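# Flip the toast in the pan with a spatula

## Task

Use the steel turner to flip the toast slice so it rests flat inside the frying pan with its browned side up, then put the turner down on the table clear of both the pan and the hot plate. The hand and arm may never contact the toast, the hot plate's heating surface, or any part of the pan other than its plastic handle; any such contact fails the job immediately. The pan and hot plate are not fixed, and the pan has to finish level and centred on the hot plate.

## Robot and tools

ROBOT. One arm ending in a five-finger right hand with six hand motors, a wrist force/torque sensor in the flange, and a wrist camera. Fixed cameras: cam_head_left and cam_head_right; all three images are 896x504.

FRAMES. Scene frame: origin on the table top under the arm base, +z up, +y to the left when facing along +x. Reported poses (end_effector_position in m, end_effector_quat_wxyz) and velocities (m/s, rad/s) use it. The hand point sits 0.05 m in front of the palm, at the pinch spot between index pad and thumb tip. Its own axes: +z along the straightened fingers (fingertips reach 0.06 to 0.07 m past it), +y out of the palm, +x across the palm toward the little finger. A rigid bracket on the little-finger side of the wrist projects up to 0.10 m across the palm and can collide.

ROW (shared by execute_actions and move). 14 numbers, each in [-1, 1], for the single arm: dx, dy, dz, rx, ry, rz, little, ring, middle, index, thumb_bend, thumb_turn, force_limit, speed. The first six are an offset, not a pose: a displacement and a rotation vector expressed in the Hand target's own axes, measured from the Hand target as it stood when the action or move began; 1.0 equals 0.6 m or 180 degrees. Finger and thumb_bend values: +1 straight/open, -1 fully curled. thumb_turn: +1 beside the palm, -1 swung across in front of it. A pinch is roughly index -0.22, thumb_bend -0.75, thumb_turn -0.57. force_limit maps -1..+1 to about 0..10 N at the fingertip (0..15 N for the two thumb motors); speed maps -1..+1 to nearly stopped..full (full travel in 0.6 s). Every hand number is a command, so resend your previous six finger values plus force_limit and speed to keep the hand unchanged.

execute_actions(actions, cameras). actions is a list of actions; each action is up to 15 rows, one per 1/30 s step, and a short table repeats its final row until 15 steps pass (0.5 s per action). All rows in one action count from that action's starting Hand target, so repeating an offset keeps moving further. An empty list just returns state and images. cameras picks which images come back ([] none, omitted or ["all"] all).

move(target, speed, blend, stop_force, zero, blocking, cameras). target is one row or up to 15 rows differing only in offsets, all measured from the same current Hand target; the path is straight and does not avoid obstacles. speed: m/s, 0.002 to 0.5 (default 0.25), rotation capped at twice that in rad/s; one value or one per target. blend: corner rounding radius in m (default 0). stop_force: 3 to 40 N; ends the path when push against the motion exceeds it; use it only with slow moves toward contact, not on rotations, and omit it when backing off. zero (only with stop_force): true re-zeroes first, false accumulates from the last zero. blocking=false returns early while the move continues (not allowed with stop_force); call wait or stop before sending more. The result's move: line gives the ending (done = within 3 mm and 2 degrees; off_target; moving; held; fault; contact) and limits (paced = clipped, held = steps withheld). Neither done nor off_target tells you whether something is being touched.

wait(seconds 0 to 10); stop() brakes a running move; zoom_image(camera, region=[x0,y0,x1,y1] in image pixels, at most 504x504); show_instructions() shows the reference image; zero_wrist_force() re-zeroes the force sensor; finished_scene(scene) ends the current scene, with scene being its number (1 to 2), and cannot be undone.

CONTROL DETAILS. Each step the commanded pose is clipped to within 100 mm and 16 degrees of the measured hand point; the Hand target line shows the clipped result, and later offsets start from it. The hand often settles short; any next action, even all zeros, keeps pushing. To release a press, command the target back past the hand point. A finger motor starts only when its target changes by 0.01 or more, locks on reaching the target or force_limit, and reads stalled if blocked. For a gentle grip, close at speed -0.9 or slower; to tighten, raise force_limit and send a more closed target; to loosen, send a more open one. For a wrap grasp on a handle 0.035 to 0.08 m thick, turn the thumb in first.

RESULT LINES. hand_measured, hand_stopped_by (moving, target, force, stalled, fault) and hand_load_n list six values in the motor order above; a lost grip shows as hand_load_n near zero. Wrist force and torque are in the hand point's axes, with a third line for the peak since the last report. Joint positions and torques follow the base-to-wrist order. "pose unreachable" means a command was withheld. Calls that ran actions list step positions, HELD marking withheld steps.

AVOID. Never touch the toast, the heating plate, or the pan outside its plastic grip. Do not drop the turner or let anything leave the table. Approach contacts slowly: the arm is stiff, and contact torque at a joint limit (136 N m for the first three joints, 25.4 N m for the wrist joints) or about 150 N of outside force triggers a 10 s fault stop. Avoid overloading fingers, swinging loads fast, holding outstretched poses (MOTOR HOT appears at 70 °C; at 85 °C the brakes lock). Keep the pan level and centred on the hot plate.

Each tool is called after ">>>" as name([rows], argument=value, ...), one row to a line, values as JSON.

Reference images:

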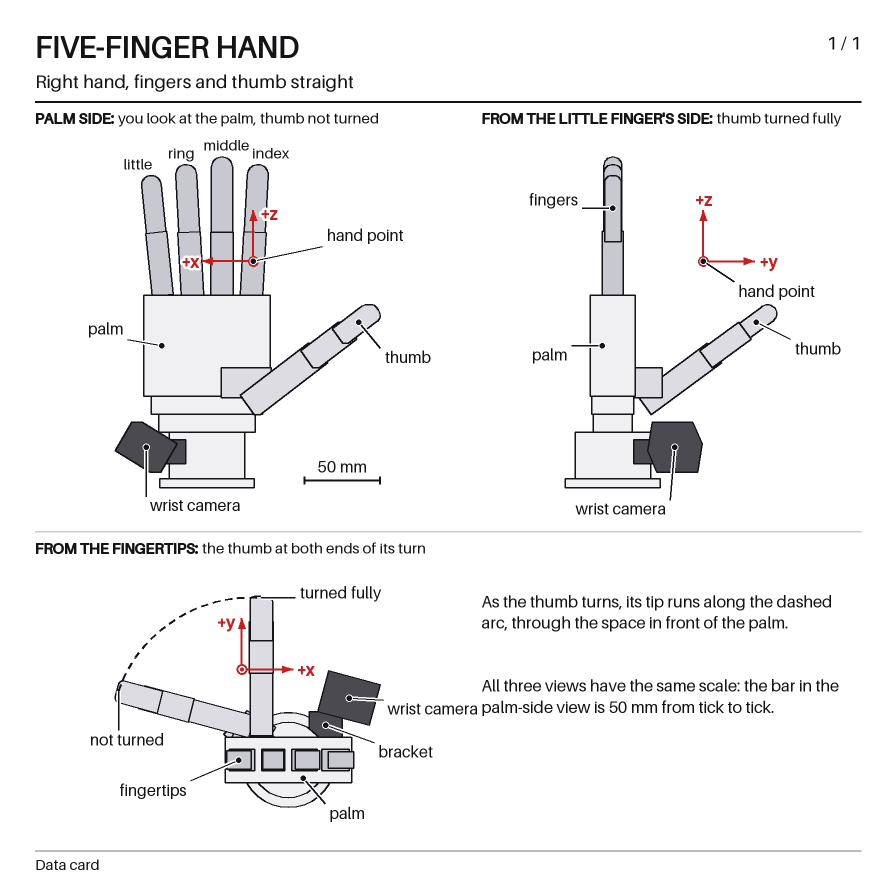

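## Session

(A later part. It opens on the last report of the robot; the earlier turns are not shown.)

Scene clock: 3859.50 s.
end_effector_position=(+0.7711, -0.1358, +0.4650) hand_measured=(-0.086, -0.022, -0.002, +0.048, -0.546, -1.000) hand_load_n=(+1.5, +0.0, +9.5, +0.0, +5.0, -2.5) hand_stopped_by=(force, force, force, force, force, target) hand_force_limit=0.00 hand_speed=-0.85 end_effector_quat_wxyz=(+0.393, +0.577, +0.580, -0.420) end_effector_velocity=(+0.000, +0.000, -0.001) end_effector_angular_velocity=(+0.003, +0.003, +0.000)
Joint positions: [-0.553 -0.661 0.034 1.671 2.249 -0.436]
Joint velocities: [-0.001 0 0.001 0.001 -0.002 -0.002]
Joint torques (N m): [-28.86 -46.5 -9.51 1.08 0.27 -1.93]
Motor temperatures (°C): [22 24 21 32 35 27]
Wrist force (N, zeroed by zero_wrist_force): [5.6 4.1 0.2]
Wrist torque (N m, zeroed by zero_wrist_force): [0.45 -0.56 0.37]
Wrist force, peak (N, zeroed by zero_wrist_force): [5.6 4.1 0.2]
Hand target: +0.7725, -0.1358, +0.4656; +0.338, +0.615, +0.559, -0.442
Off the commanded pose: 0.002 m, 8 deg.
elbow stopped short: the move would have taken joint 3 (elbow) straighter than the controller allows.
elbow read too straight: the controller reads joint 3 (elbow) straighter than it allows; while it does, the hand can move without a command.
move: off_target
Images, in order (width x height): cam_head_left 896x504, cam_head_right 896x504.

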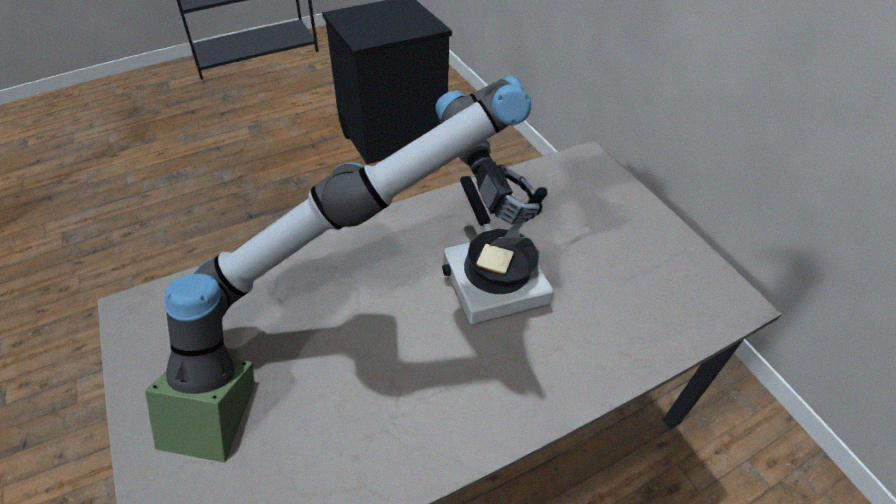

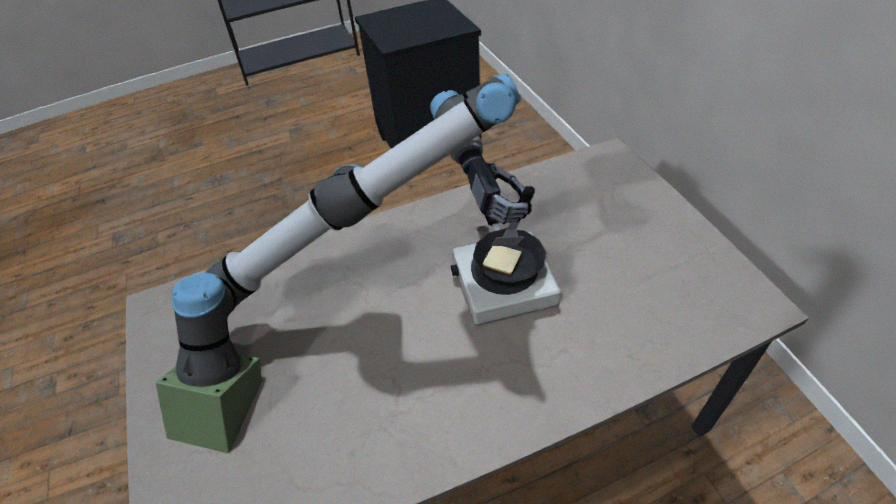

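>>> execute_actions([
  [[0,0,0,0,0,0,-0.65,-0.65,-0.65,-0.65,-0.95,-0.98,0.4,-0.85]],
  [[0,0,0,0,0,0,-0.65,-0.65,-0.65,-0.65,-0.95,-0.98,0.4,-0.85]],
], cameras=["cam_head_left","cam_head_right"])

>>> zoom_image(camera="cam_head_left", region=[440, 190, 560, 290])

>>> zoom_image(camera="cam_head_right", region=[440, 190, 560, 290])

Scene clock: 3874.97 s.
end_effector_position=(+0.7711, -0.1358, +0.4651) hand_measured=(-0.150, -0.052, -0.004, +0.028, -0.550, -0.980) hand_load_n=(+8.0, +1.5, +2.5, +11.0, +15.0, +0.5) hand_stopped_by=(force, force, force, force, force, target) hand_force_limit=0.40 hand_speed=-0.85 end_effector_quat_wxyz=(+0.393, +0.577, +0.579, -0.420) end_effector_velocity=(+0.000, +0.000, +0.000) end_effector_angular_velocity=(+0.000, -0.003, +0.001)
Joint positions: [-0.553 -0.661 0.034 1.67 2.249 -0.436]
Joint velocities: [0 0 0 -0.001 0 0.001]
Joint torques (N m): [-29.23 -57.63 -9.28 -0.51 0.45 1.71]
Motor temperatures (°C): [22 24 21 32 35 27]
Wrist force (N, zeroed by zero_wrist_force): [5.5 3.9 0.2]
Wrist torque (N m, zeroed by zero_wrist_force): [0.42 -0.55 0.35]
Wrist force, peak (N, zeroed by zero_wrist_force): [5.5 4.1 0.2]
Hand target: +0.7725, -0.1358, +0.4656; +0.338, +0.615, +0.559, -0.442
Off the commanded pose: 0.002 m, 8 deg.
elbow stopped short: the move would have taken joint 3 (elbow) straighter than the controller allows.
Step readings (end_effector_position):
0: (+0.7711, -0.1358, +0.4651)
1: (+0.7711, -0.1358, +0.4651)
2: (+0.7711, -0.1358, +0.4651)
4: (+0.7711, -0.1358, +0.4651)
8: (+0.7710, -0.1358, +0.4651)
15: (+0.7710, -0.1358, +0.4651)
16: (+0.7710, -0.1358, +0.4651)
17: (+0.7711, -0.1358, +0.4651)
19: (+0.7711, -0.1358, +0.4651)
23: (+0.7711, -0.1358, +0.4651)
30: (+0.7711, -0.1358, +0.4651)
Images, in order (width x height): cam_head_left 896x504, cam_head_right 896x504.

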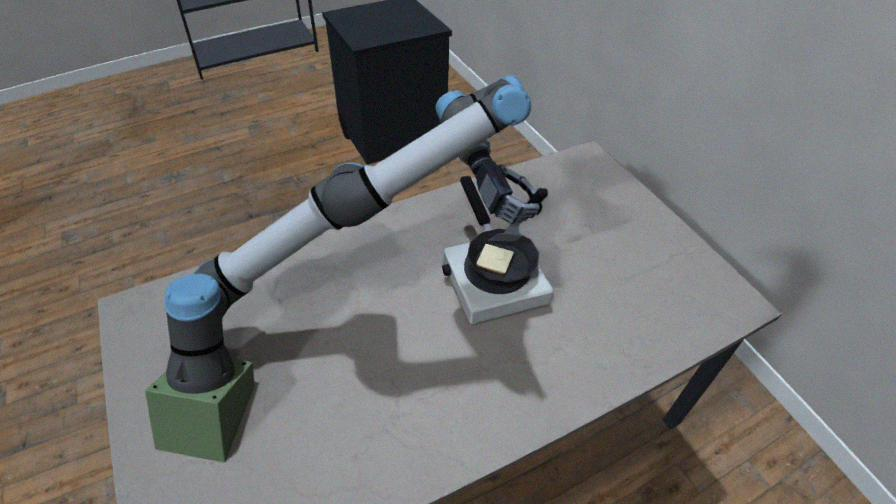

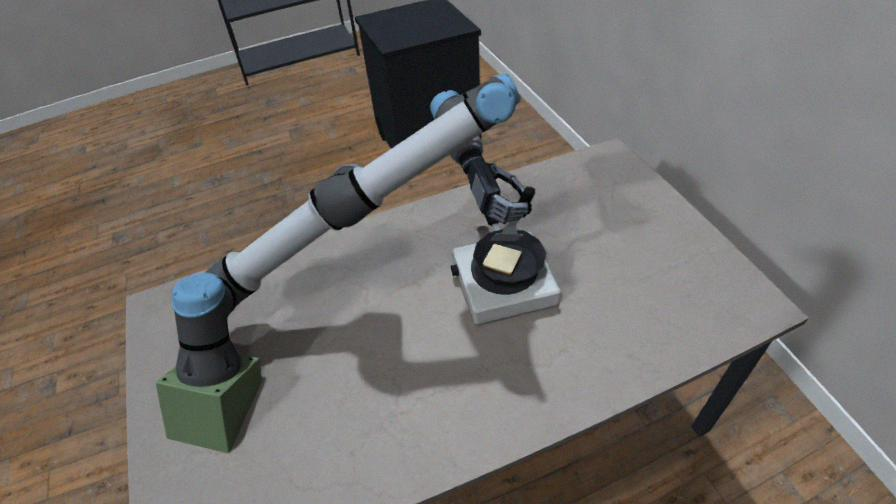

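Scaled by 4.200.

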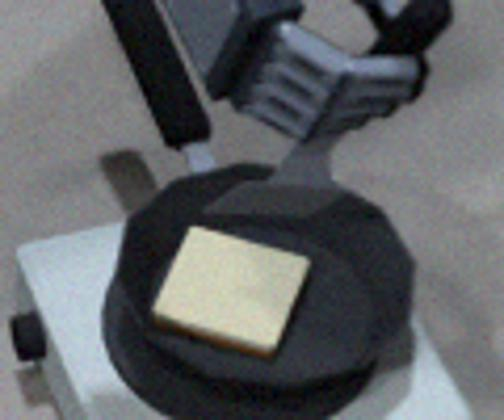

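Scaled by 4.200.

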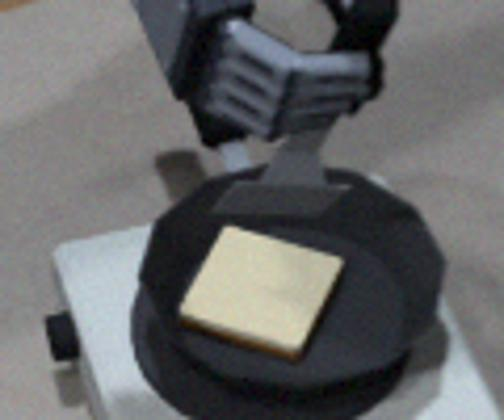

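>>> zoom_image(camera="cam_head_left", region=[480, 218, 540, 258])

>>> zoom_image(camera="cam_head_right", region=[480, 218, 540, 258])

Scaled by 8.400.

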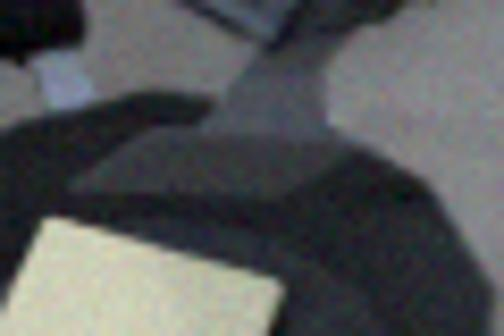

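Scaled by 8.400.

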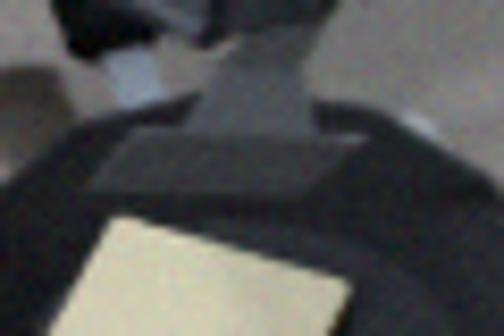

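>>> move(target=[0.081,-0.044,0.006,0.001,-0.057,0.037,-0.65,-0.65,-0.65,-0.65,-0.95,-0.98,0.4,-0.85], speed=0.1, cameras=["cam_head_left","cam_head_right"])

>>> zoom_image(camera="cam_head_left", region=[465, 210, 545, 280])

>>> zoom_image(camera="cam_head_right", region=[465, 210, 545, 280])

Scene clock: 3900.37 s.
end_effector_position=(+0.7484, -0.1186, +0.4267) hand_measured=(-0.150, -0.052, -0.004, +0.028, -0.550, -0.980) hand_load_n=(+7.5, +1.5, +2.5, +11.0, +15.0, +0.0) hand_stopped_by=(force, force, force, force, force, target) hand_force_limit=0.40 hand_speed=-0.85 end_effector_quat_wxyz=(+0.409, +0.601, +0.500, -0.470) end_effector_velocity=(+0.000, +0.000, +0.000) end_effector_angular_velocity=(+0.001, +0.001, -0.002)
Joint positions: [-0.45 -0.721 0.349 1.63 2.44 -0.123]
Joint velocities: [0 0 0.001 0.001 0 0]
Joint torques (N m): [-28.37 -62.92 -23.49 1.09 0.74 -1.95]
Motor temperatures (°C): [22 24 21 32 35 27]
Wrist force (N, zeroed by zero_wrist_force): [5.3 3.5 -0.6]
Wrist torque (N m, zeroed by zero_wrist_force): [0.45 -0.46 0.27]
Wrist force, peak (N, zeroed by zero_wrist_force): [8.7 3.3 -1.0]
Hand target: +0.7484, -0.1186, +0.4269; +0.409, +0.602, +0.500, -0.470
Off the commanded pose: 0.007 m, 2 deg.
move: held (a check stopped the path); limits=held
pose unreachable: on one or more control steps of this call, first in action 0 (counted from 0), an arm could not follow its commanded pose, so it was not sent that pose on those steps. It may still have moved: this result reports where it is.
cause: moving toward the commanded pose would bring two parts of the arm too close to each other (joints 4 (wrist 1) to 6 (wrist 3) lie between them).
Images, in order (width x height): cam_head_left 896x504, cam_head_right 896x504.

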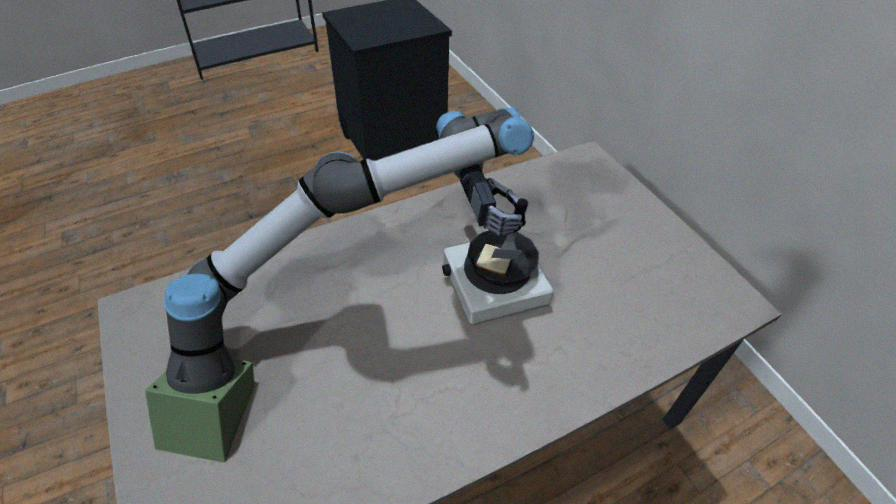

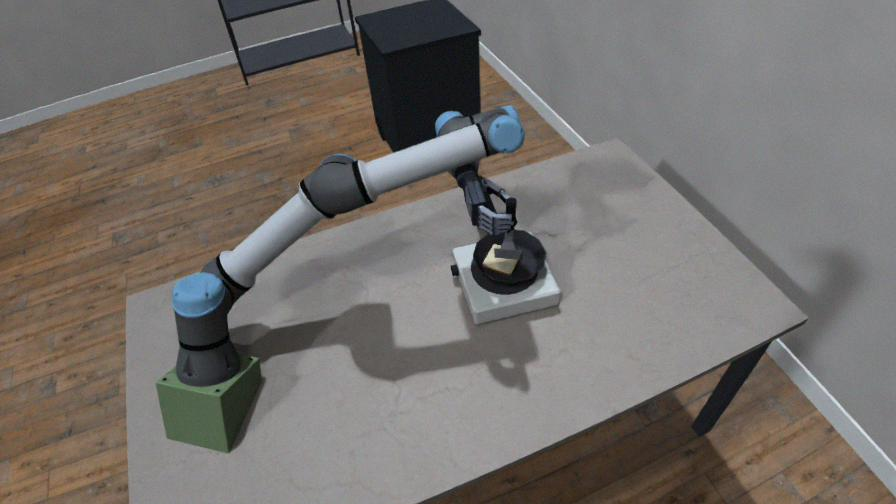

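Scaled by 6.300.

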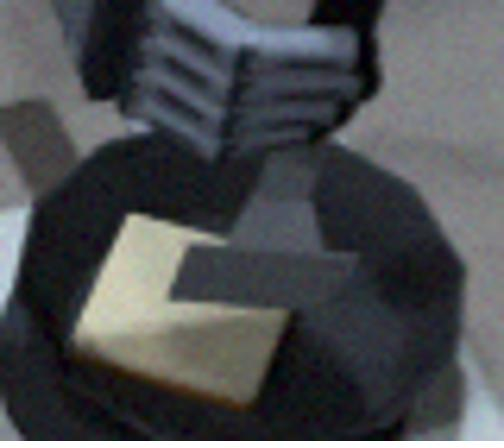

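Scaled by 6.300.

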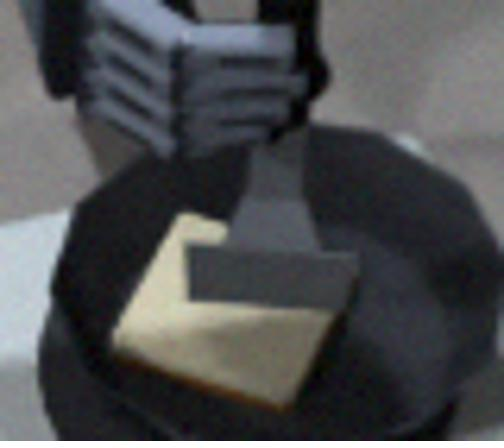

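>>> move(target=[-0.151,-0.021,0.110,-0.400,0.123,-0.120,-0.65,-0.65,-0.65,-0.65,-0.95,-0.98,0.4,-0.85], speed=0.2, cameras=["cam_head_left"])

Scene clock: 3962.20 s.
end_effector_position=(+0.7207, -0.1996, +0.4998) hand_measured=(-0.150, -0.052, -0.004, +0.028, -0.550, -0.980) hand_load_n=(+8.5, +2.0, +2.5, +10.5, +15.0, +0.0) hand_stopped_by=(force, force, force, force, force, target) hand_force_limit=0.40 hand_speed=-0.85 end_effector_quat_wxyz=(+0.495, +0.225, +0.838, -0.038) end_effector_velocity=(+0.000, +0.001, -0.001) end_effector_angular_velocity=(+0.002, +0.001, +0.004)
Joint positions: [-1.244 -1.206 1.17 0.616 0.678 -1.349]
Joint velocities: [0.001 0 0.001 0 -0.004 -0.001]
Joint torques (N m): [-19.72 -27.16 -19.79 -2.18 -1.51 0.72]
Motor temperatures (°C): [22 24 21 32 35 27]
Wrist force (N, zeroed by zero_wrist_force): [4.7 3.2 0.4]
Wrist torque (N m, zeroed by zero_wrist_force): [0.41 -0.52 0.34]
Wrist force, peak (N, zeroed by zero_wrist_force): [5.7 4.1 -1.0]
Hand target: +0.7207, -0.1995, +0.4998; +0.495, +0.225, +0.838, -0.038
Off the commanded pose: 0.000 m, 0 deg.
move: done
Images, in order (width x height): cam_head_left 896x504.

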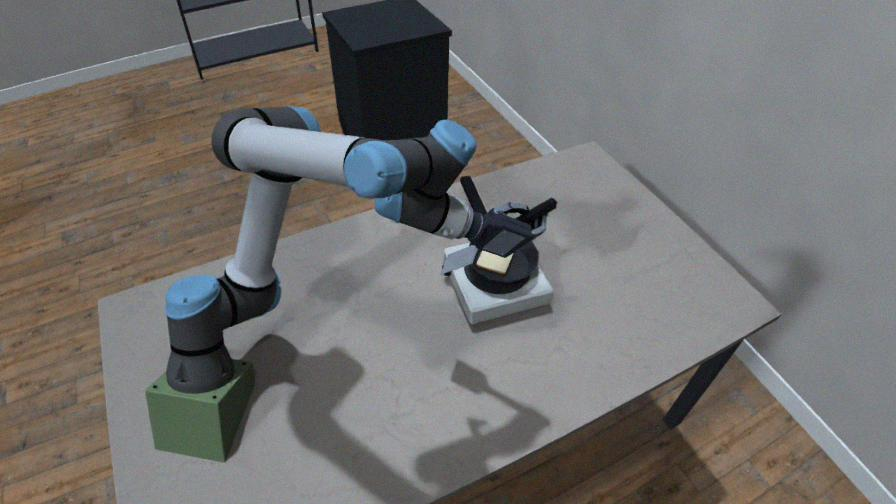

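>>> move(target=[0.042,0.208,-0.104,-0.163,0.033,0,-0.65,-0.65,-0.65,-0.65,-0.95,-0.98,0.4,-0.85], speed=0.2, cameras=["cam_head_left"])

Scene clock: 3968.07 s.
end_effector_position=(+0.7115, -0.0613, +0.5299) hand_measured=(-0.150, -0.052, -0.004, +0.028, -0.550, -0.980) hand_load_n=(+8.5, +2.0, +2.5, +11.0, +15.0, +0.5) hand_stopped_by=(force, force, force, force, force, target) hand_force_limit=0.40 hand_speed=-0.85 end_effector_quat_wxyz=(+0.493, +0.094, +0.845, +0.187) end_effector_velocity=(+0.000, +0.001, +0.000) end_effector_angular_velocity=(+0.002, +0.001, +0.002)
Joint positions: [-1.236 -1.242 1.193 0.532 0.163 -1.256]
Joint velocities: [0.001 0 -0.001 0.003 -0.002 0]
Joint torques (N m): [-24.79 -23.9 -23.72 2.3 -1.75 -1.54]
Motor temperatures (°C): [22 24 21 32 35 27]
Wrist force (N, zeroed by zero_wrist_force): [4.4 2.5 0.0]
Wrist torque (N m, zeroed by zero_wrist_force): [0.41 -0.50 0.19]
Wrist force, peak (N, zeroed by zero_wrist_force): [4.9 3.3 0.5]
Hand target: +0.7115, -0.0613, +0.5300; +0.493, +0.094, +0.845, +0.187
Off the commanded pose: 0.000 m, 0 deg.
move: done
Images, in order (width x height): cam_head_left 896x504.

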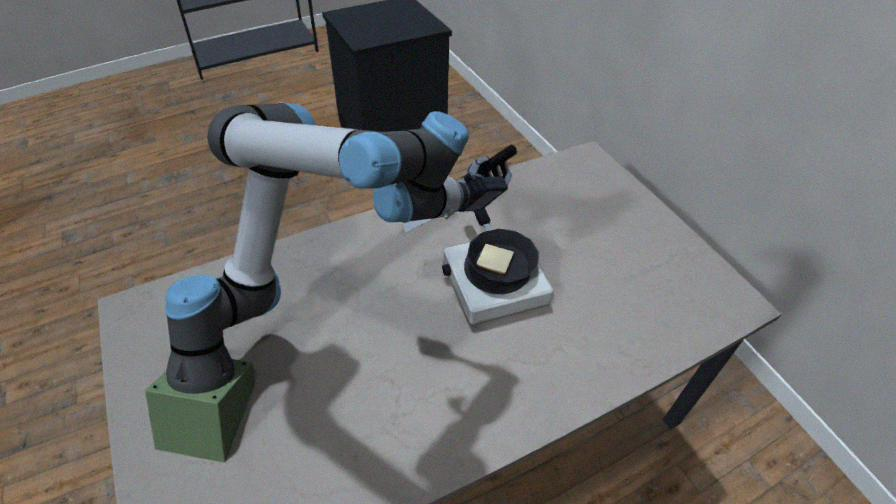

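>>> move(target=[0.042,0.208,-0.104,-0.163,0.033,0,-0.65,-0.65,-0.65,-0.65,-0.95,-0.98,0.4,-0.85], speed=0.15, cameras=[])

>>> move(target=[0.042,0.208,-0.104,-0.163,0.033,0,-0.65,-0.65,-0.65,-0.65,-0.95,-0.98,0.4,-0.85], speed=0.2, cameras=["cam_head_left"])

Scene clock: 3972.43 s.
end_effector_position=(+0.6418, +0.0474, +0.5887) hand_measured=(-0.150, -0.052, -0.004, +0.028, -0.550, -0.980) hand_load_n=(+8.0, +2.0, +2.5, +11.0, +15.0, +0.0) hand_stopped_by=(force, force, force, force, force, target) hand_force_limit=0.40 hand_speed=-0.85 end_effector_quat_wxyz=(+0.457, -0.043, +0.794, +0.399) end_effector_velocity=(+0.000, +0.000, +0.000) end_effector_angular_velocity=(+0.000, +0.000, +0.002)
Joint positions: [-1.238 -1.23 1.184 0.688 -0.363 -1.42]
Joint velocities: [0 0 -0.001 -0.001 -0.002 0.001]
Joint torques (N m): [-24.72 -21.02 -11.07 -0.4 -1.85 1.59]
Motor temperatures (°C): [22 24 21 32 35 27]
Wrist force (N, zeroed by zero_wrist_force): [4.1 1.6 -0.5]
Wrist torque (N m, zeroed by zero_wrist_force): [0.34 -0.40 0.11]
Wrist force, peak (N, zeroed by zero_wrist_force): [4.8 2.6 -0.7]
Hand target: +0.6417, +0.0473, +0.5887; +0.457, -0.043, +0.794, +0.399
Off the commanded pose: 0.000 m, 0 deg.
move: done
No camera images: "cameras" was empty.

Scene clock: 3974.20 s.
end_effector_position=(+0.5300, +0.0974, +0.6602) hand_measured=(-0.150, -0.052, -0.004, +0.028, -0.546, -0.980) hand_load_n=(+2.5, +0.0, +3.0, +11.0, +14.0, +4.0) hand_stopped_by=(force, force, force, force, force, target) hand_force_limit=0.40 hand_speed=-0.85 end_effector_quat_wxyz=(+0.390, -0.178, +0.689, +0.584) end_effector_velocity=(-0.001, -0.001, +0.000) end_effector_angular_velocity=(+0.000, -0.001, +0.002)
Joint positions: [-1.251 -1.258 1.204 0.658 -0.895 -1.385]
Joint velocities: [-0.001 0.001 0 -0.002 -0.003 0]
Joint torques (N m): [-24.07 -6.37 -22.78 0.05 -2.06 0.99]
Motor temperatures (°C): [22 24 21 32 35 27]
Wrist force (N, zeroed by zero_wrist_force): [4.2 1.7 -2.1]
Wrist torque (N m, zeroed by zero_wrist_force): [0.39 -0.25 0.20]
Wrist force, peak (N, zeroed by zero_wrist_force): [4.1 3.0 -3.2]
Hand target: +0.5300, +0.0973, +0.6602; +0.390, -0.178, +0.689, +0.584
Off the commanded pose: 0.000 m, 0 deg.
move: done
Images, in order (width x height): cam_head_left 896x504.

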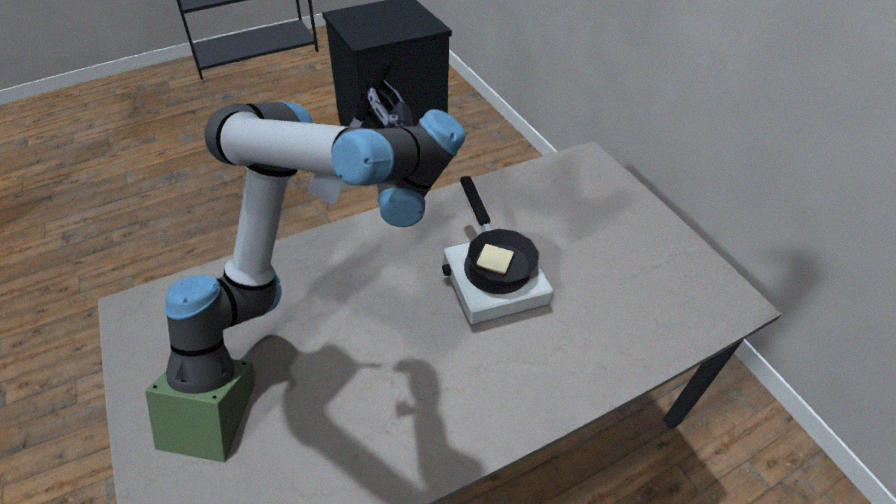

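>>> move(target=[-0.2175,0.05,0.007,-0.026,-0.128,0.103,-0.65,-0.65,-0.65,-0.65,-0.95,-0.98,0.4,-0.85], speed=0.2, cameras=["cam_head_left"])

Scene clock: 3982.63 s.
end_effector_position=(+0.5930, +0.0816, +0.7774) hand_measured=(-0.150, -0.052, -0.002, +0.026, -0.550, -0.980) hand_load_n=(+0.5, +0.5, +8.0, +2.5, +9.0, +2.0) hand_stopped_by=(force, force, force, force, force, target) hand_force_limit=0.40 hand_speed=-0.85 end_effector_quat_wxyz=(+0.413, +0.039, +0.593, +0.690) end_effector_velocity=(+0.000, -0.001, +0.000) end_effector_angular_velocity=(+0.003, +0.000, -0.003)
Joint positions: [-1.25 -1.254 1.166 1.218 -0.902 -1.388]
Joint velocities: [-0.001 0.001 0.001 0.003 0 -0.001]
Joint torques (N m): [-12.53 -5.13 -8.32 4.71 0.06 -0.59]
Motor temperatures (°C): [22 24 21 32 35 27]
Wrist force (N, zeroed by zero_wrist_force): [2.6 0.3 -2.2]
Wrist torque (N m, zeroed by zero_wrist_force): [0.32 -0.12 0.00]
Wrist force, peak (N, zeroed by zero_wrist_force): [4.9 1.1 -1.6]
Hand target: +0.5930, +0.0815, +0.7774; +0.413, +0.039, +0.593, +0.690
Off the commanded pose: 0.000 m, 0 deg.
move: done
Images, in order (width x height): cam_head_left 896x504.

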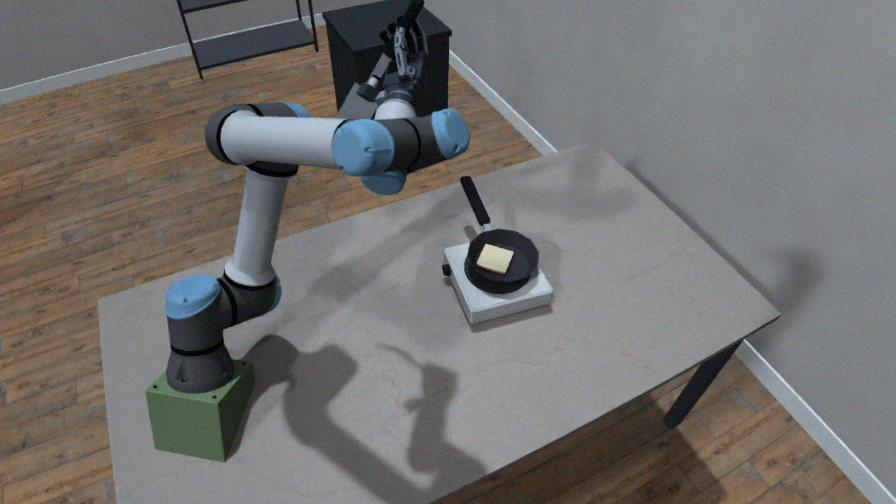

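>>> move(target=[-0.2175,0.05,0.007,-0.026,-0.128,0.103,-0.65,-0.65,-0.65,-0.65,-0.95,-0.98,0.4,-0.85], speed=0.25, cameras=[])

>>> move(target=[-0.2175,0.05,0.007,-0.026,-0.128,0.103,-0.65,-0.65,-0.65,-0.65,-0.95,-0.98,0.4,-0.85], speed=0.25, cameras=["cam_head_left"])

>>> move(target=[-0.2175,0.05,0.007,-0.026,-0.128,0.103,-0.65,-0.65,-0.65,-0.65,-0.95,-0.98,0.4,-0.85], speed=0.25, cameras=["cam_head_left"])

Scene clock: 3988.03 s.
end_effector_position=(+0.6653, +0.0057, +0.8610) hand_measured=(-0.150, -0.052, -0.002, +0.026, -0.550, -0.980) hand_load_n=(+0.5, +0.0, +7.5, +2.5, +9.5, +3.5) hand_stopped_by=(force, force, force, force, force, target) hand_force_limit=0.40 hand_speed=-0.85 end_effector_quat_wxyz=(+0.408, +0.253, +0.457, +0.749) end_effector_velocity=(+0.000, -0.001, +0.000) end_effector_angular_velocity=(+0.003, +0.001, -0.001)
Joint positions: [-1.251 -1.233 1.107 1.776 -0.909 -1.385]
Joint velocities: [0 0.001 0 0.003 0 0]
Joint torques (N m): [-10.23 -21.03 -9.42 4.79 -1.95 -2.07]
Motor temperatures (°C): [22 24 21 32 35 27]
Wrist force (N, zeroed by zero_wrist_force): [1.3 0.0 -2.6]
Wrist torque (N m, zeroed by zero_wrist_force): [0.32 0.02 -0.12]
Wrist force, peak (N, zeroed by zero_wrist_force): [3.2 -0.1 -2.7]
Hand target: +0.6653, +0.0058, +0.8610; +0.408, +0.253, +0.457, +0.749
Off the commanded pose: 0.000 m, 0 deg.
move: done
No camera images: "cameras" was empty.

Scene clock: 3989.60 s.
end_effector_position=(+0.7275, -0.1097, +0.8888) hand_measured=(-0.150, -0.052, -0.002, +0.026, -0.550, -0.980) hand_load_n=(+0.5, +0.0, +7.0, +2.0, +9.5, +3.5) hand_stopped_by=(force, force, force, force, force, target) hand_force_limit=0.40 hand_speed=-0.85 end_effector_quat_wxyz=(+0.375, +0.450, +0.290, +0.757) end_effector_velocity=(+0.000, +0.002, +0.001) end_effector_angular_velocity=(+0.000, +0.000, +0.001)
Joint positions: [-1.253 -1.199 1.043 2.325 -0.913 -1.378]
Joint velocities: [0.001 -0.001 -0.002 0.003 0 0]
Joint torques (N m): [-11.55 -33.09 -13.82 4.2 -2.27 -2.12]
Motor temperatures (°C): [22 24 21 32 35 27]
Wrist force (N, zeroed by zero_wrist_force): [-0.6 0.5 -3.0]
Wrist torque (N m, zeroed by zero_wrist_force): [0.32 0.23 -0.20]
Wrist force, peak (N, zeroed by zero_wrist_force): [1.9 -0.4 -3.1]
Hand target: +0.7275, -0.1096, +0.8888; +0.375, +0.450, +0.290, +0.757
Off the commanded pose: 0.000 m, 0 deg.
move: done
Images, in order (width x height): cam_head_left 896x504.

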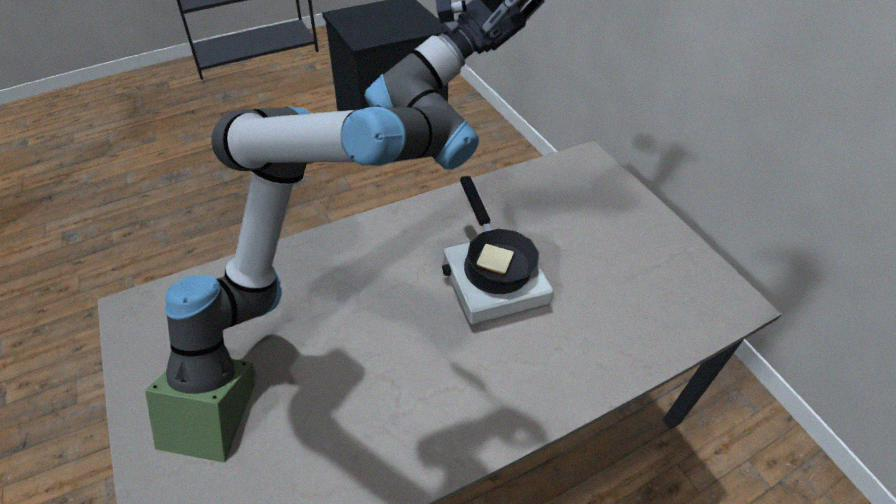

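Scene clock: 3991.17 s.
end_effector_position=(+0.7629, -0.2339, +0.8533) hand_measured=(-0.150, -0.052, -0.002, +0.026, -0.550, -0.980) hand_load_n=(+0.5, +0.0, +7.5, +2.0, +9.5, +3.5) hand_stopped_by=(force, force, force, force, force, target) hand_force_limit=0.40 hand_speed=-0.85 end_effector_quat_wxyz=(+0.317, +0.616, +0.103, +0.713) end_effector_velocity=(+0.000, +0.000, -0.001) end_effector_angular_velocity=(+0.004, +0.002, -0.001)
Joint positions: [-1.254 -1.161 0.989 2.858 -0.913 -1.37]
Joint velocities: [0 0 0 0.004 0.001 0.001]
Joint torques (N m): [-11.69 -36.45 -16.77 2.61 0.25 -2.01]
Motor temperatures (°C): [22 24 21 32 35 27]
Wrist force (N, zeroed by zero_wrist_force): [-1.8 1.0 -2.4]
Wrist torque (N m, zeroed by zero_wrist_force): [0.35 0.22 -0.22]
Wrist force, peak (N, zeroed by zero_wrist_force): [-1.5 1.2 -2.9]
Hand target: +0.7629, -0.2338, +0.8534; +0.317, +0.616, +0.103, +0.713
Off the commanded pose: 0.000 m, 0 deg.
move: done
Images, in order (width x height): cam_head_left 896x504.

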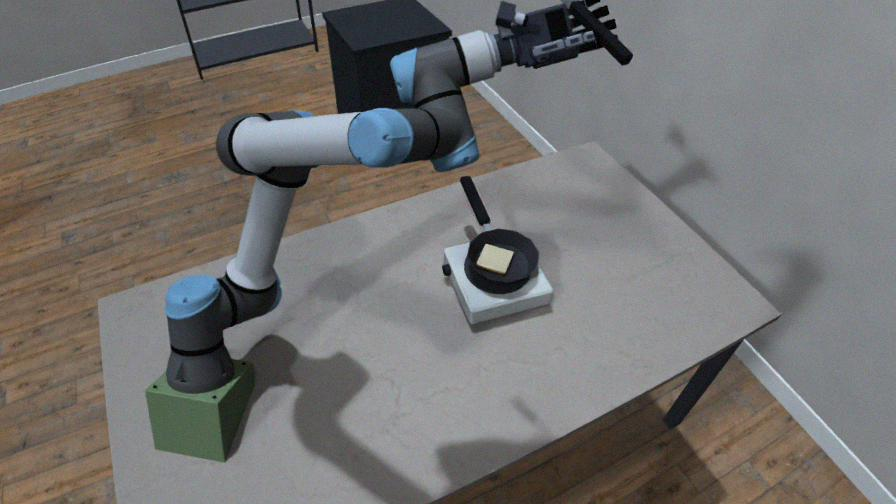

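>>> move(target=[-0.263,-0.366,0.104,0.2576,-0.026,-0.748,-0.65,-0.65,-0.65,-0.65,-0.95,-0.98,0.4,-0.85], speed=0.35, cameras=["cam_head_left"])

Scene clock: 4006.17 s.
end_effector_position=(+0.8996, -0.1698, +0.6205) hand_measured=(-0.150, -0.052, -0.002, +0.026, -0.552, -0.980) hand_load_n=(+0.5, +4.0, +8.5, +1.5, +5.5, -1.0) hand_stopped_by=(force, force, force, force, force, target) hand_force_limit=0.40 hand_speed=-0.85 end_effector_quat_wxyz=(+0.554, +0.226, +0.795, -0.105) end_effector_velocity=(+0.000, +0.000, +0.000) end_effector_angular_velocity=(-0.003, +0.001, +0.000)
Joint positions: [-1.013 -1.169 1.197 3.427 -1.029 -4.282]
Joint velocities: [0.001 0 0.001 0 -0.001 -0.003]
Joint torques (N m): [-24.8 -35.78 -14.5 -3.87 -1.34 -2.2]
Motor temperatures (°C): [22 24 21 32 35 27]
Wrist force (N, zeroed by zero_wrist_force): [4.6 3.9 0.0]
Wrist torque (N m, zeroed by zero_wrist_force): [0.50 -0.45 0.44]
Wrist force, peak (N, zeroed by zero_wrist_force): [5.0 4.0 0.2]
Hand target: +0.8995, -0.1698, +0.6206; +0.554, +0.226, +0.795, -0.105
Off the commanded pose: 0.000 m, 0 deg.
move: done
Images, in order (width x height): cam_head_left 896x504.

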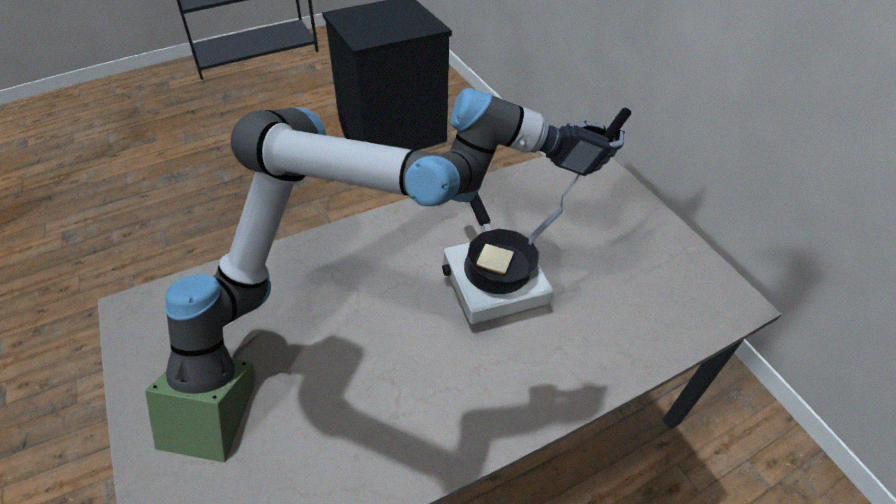

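>>> move(target=[0.242,0.105,0.153,0,0,0,-0.65,-0.65,-0.65,-0.65,-0.95,-0.98,0.4,-0.85], speed=0.2, cameras=["cam_head_left","cam_head_right"])

>>> zoom_image(camera="cam_head_left", region=[450, 190, 570, 290])

>>> zoom_image(camera="cam_head_right", region=[450, 190, 570, 290])

Scene clock: 4012.93 s.
end_effector_position=(+0.9646, -0.1179, +0.4579) hand_measured=(-0.150, -0.052, -0.002, +0.026, -0.552, -0.980) hand_load_n=(+0.5, +4.0, +8.5, +2.0, +6.0, -1.0) hand_stopped_by=(force, force, force, force, force, target) hand_force_limit=0.40 hand_speed=-0.85 end_effector_quat_wxyz=(+0.554, +0.226, +0.795, -0.105) end_effector_velocity=(+0.000, +0.000, -0.001) end_effector_angular_velocity=(+0.002, +0.002, +0.001)
Joint positions: [-0.767 -1.037 1.276 3.184 -1.265 -4.203]
Joint velocities: [0.001 0 0.001 0.001 0.001 0]
Joint torques (N m): [-13.04 -46.27 -15 -1.21 -1.21 -2]
Motor temperatures (°C): [22 24 21 32 35 27]
Wrist force (N, zeroed by zero_wrist_force): [4.7 3.0 0.1]
Wrist torque (N m, zeroed by zero_wrist_force): [0.34 -0.50 0.40]
Wrist force, peak (N, zeroed by zero_wrist_force): [6.3 3.4 1.0]
Hand target: +0.9646, -0.1178, +0.4578; +0.554, +0.226, +0.795, -0.105
Off the commanded pose: 0.000 m, 0 deg.
move: done
Images, in order (width x height): cam_head_left 896x504, cam_head_right 896x504.

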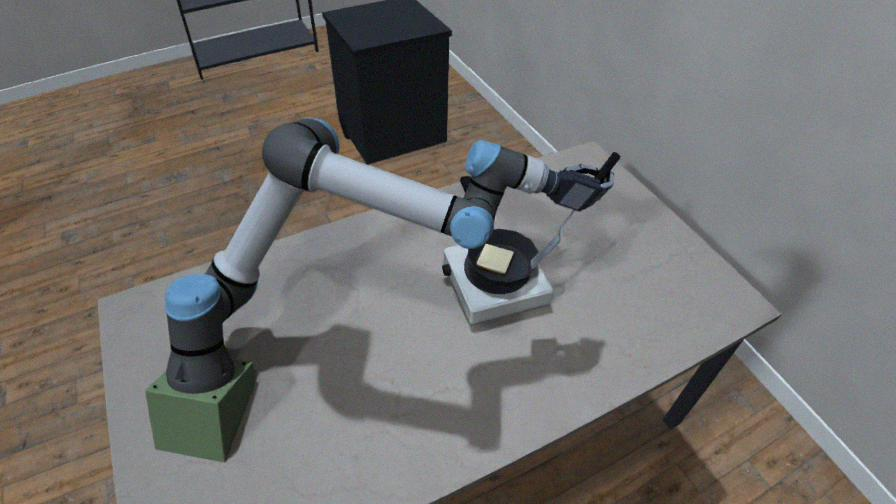

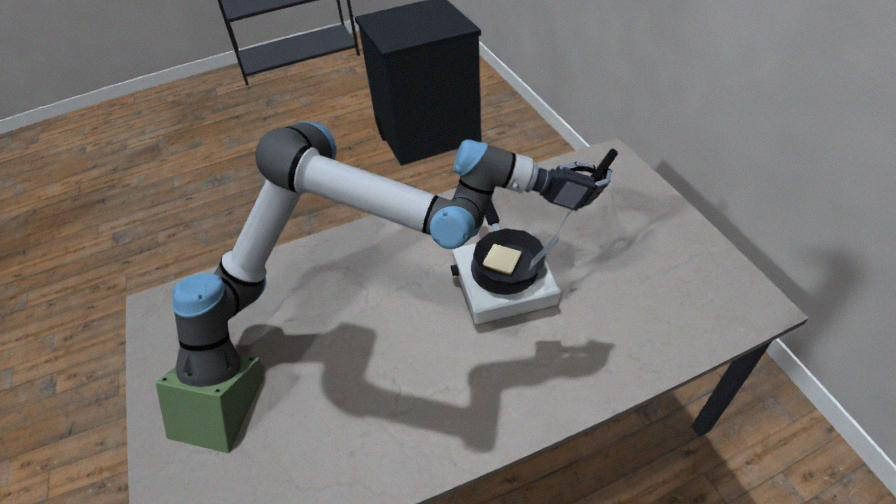

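Scaled by 4.200.

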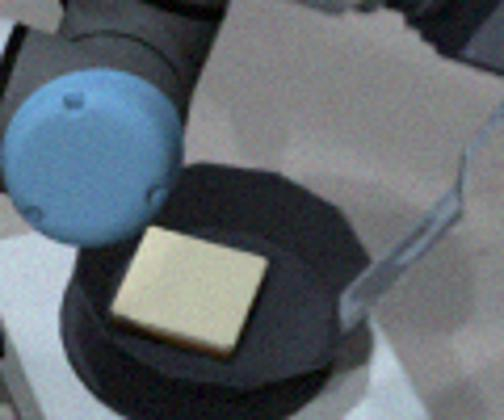

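Scaled by 4.200.

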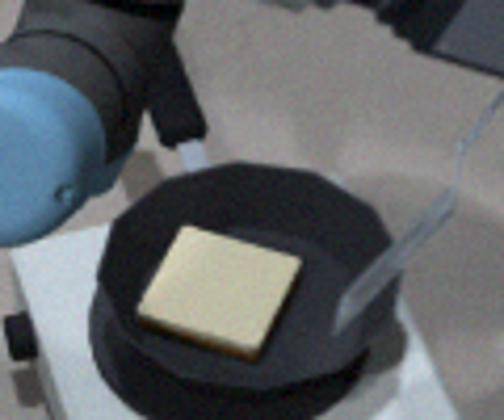

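>>> execute_actions([
  [[0,0,0,0,0,0,-0.75,-0.75,-0.75,-0.75,-1,-1,0.9,-0.85]],
  [[0,0,0,0,0,0,-0.75,-0.75,-0.75,-0.75,-1,-1,0.9,-0.85]],
], cameras=["cam_head_left","cam_head_right","cam_wrist"])

>>> zoom_image(camera="cam_head_left", region=[500, 130, 640, 280])

>>> zoom_image(camera="cam_head_right", region=[500, 130, 640, 280])

Scene clock: 4022.27 s.
end_effector_position=(+0.9646, -0.1178, +0.4578) hand_measured=(-0.506, -0.084, -0.010, -0.002, -0.548, -1.000) hand_load_n=(+8.5, +0.0, +1.5, +15.0, +29.5, +8.5) hand_stopped_by=(force, force, force, force, force, target) hand_force_limit=0.90 hand_speed=-0.85 end_effector_quat_wxyz=(+0.554, +0.226, +0.795, -0.105) end_effector_velocity=(+0.000, +0.000, +0.000) end_effector_angular_velocity=(+0.002, +0.000, -0.001)
Joint positions: [-0.767 -1.037 1.276 3.183 -1.265 -4.203]
Joint velocities: [0 0 0 0.002 0 0.001]
Joint torques (N m): [-14.28 -50.6 -18.99 -3.74 -1.68 -1.41]
Motor temperatures (°C): [22 24 21 32 35 27]
Wrist force (N, zeroed by zero_wrist_force): [4.8 3.0 0.2]
Wrist torque (N m, zeroed by zero_wrist_force): [0.33 -0.57 0.41]
Wrist force, peak (N, zeroed by zero_wrist_force): [5.1 2.8 0.2]
Hand target: +0.9646, -0.1178, +0.4578; +0.554, +0.226, +0.795, -0.105
Off the commanded pose: 0.000 m, 0 deg.
Step readings (end_effector_position):
0: (+0.9646, -0.1178, +0.4578)
1: (+0.9646, -0.1178, +0.4578)
2: (+0.9646, -0.1178, +0.4578)
4: (+0.9646, -0.1178, +0.4578)
8: (+0.9646, -0.1178, +0.4578)
15: (+0.9646, -0.1178, +0.4578)
16: (+0.9646, -0.1178, +0.4578)
17: (+0.9646, -0.1178, +0.4578)
19: (+0.9646, -0.1178, +0.4578)
23: (+0.9646, -0.1178, +0.4578)
30: (+0.9646, -0.1178, +0.4578)
camera_calibration:
cam_wrist: T_world_to_cam=[[0.363886, 0.912545, -0.186679, -0.164149], [-0.131477, 0.248734, 0.959607, -0.282795], [0.922118, -0.324643, 0.21049, -0.910587], [0, 0, 0, 1]] pos_world=[0.862219, -0.0754814, 0.432398]

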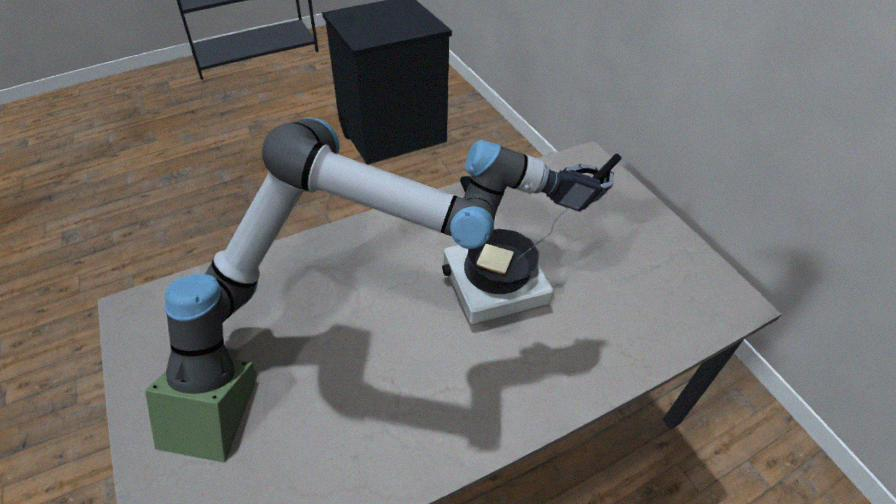

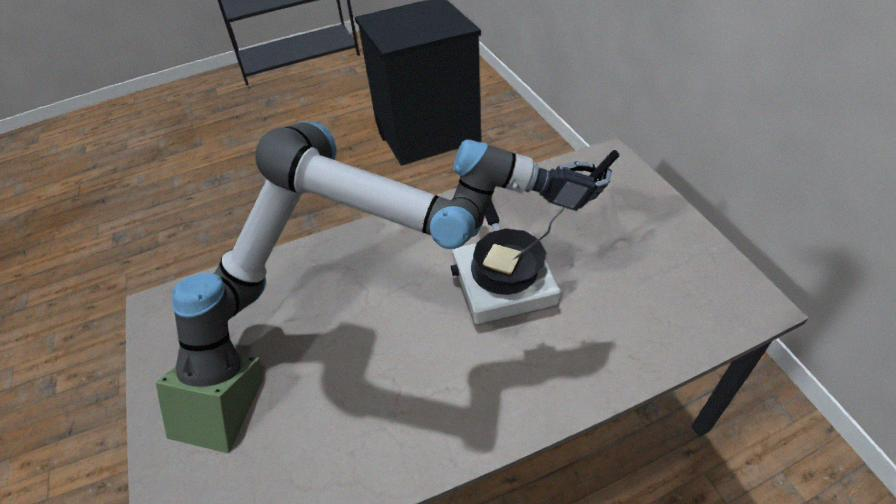

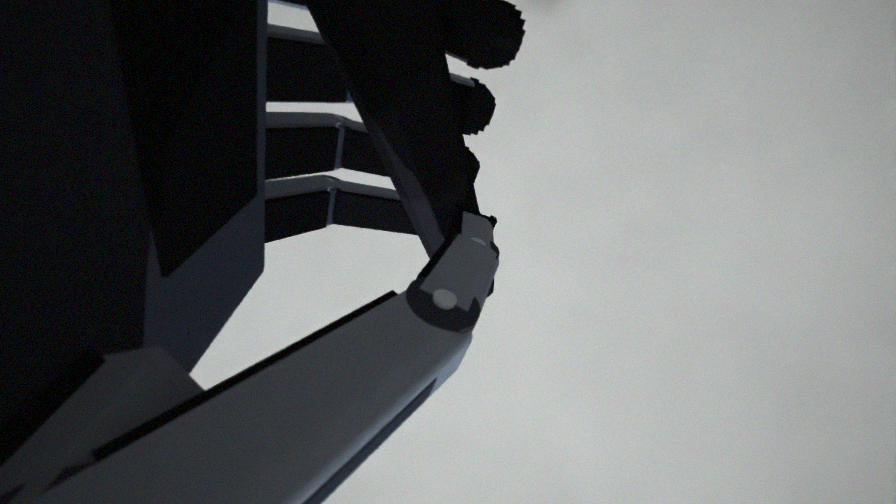

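Scaled by 3.360.

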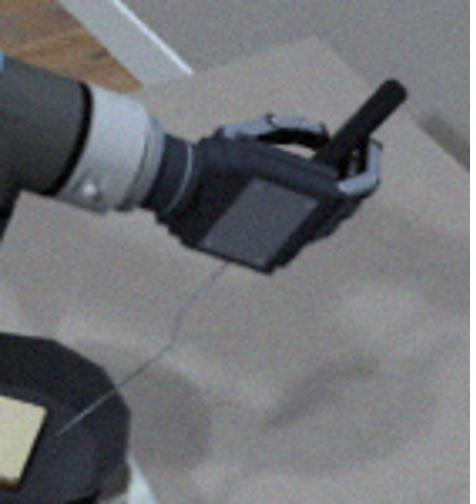

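Scaled by 3.360.

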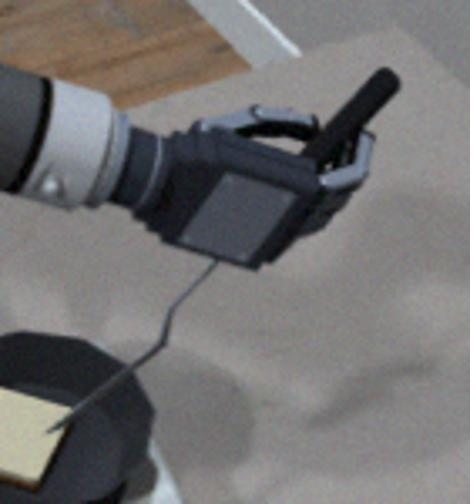

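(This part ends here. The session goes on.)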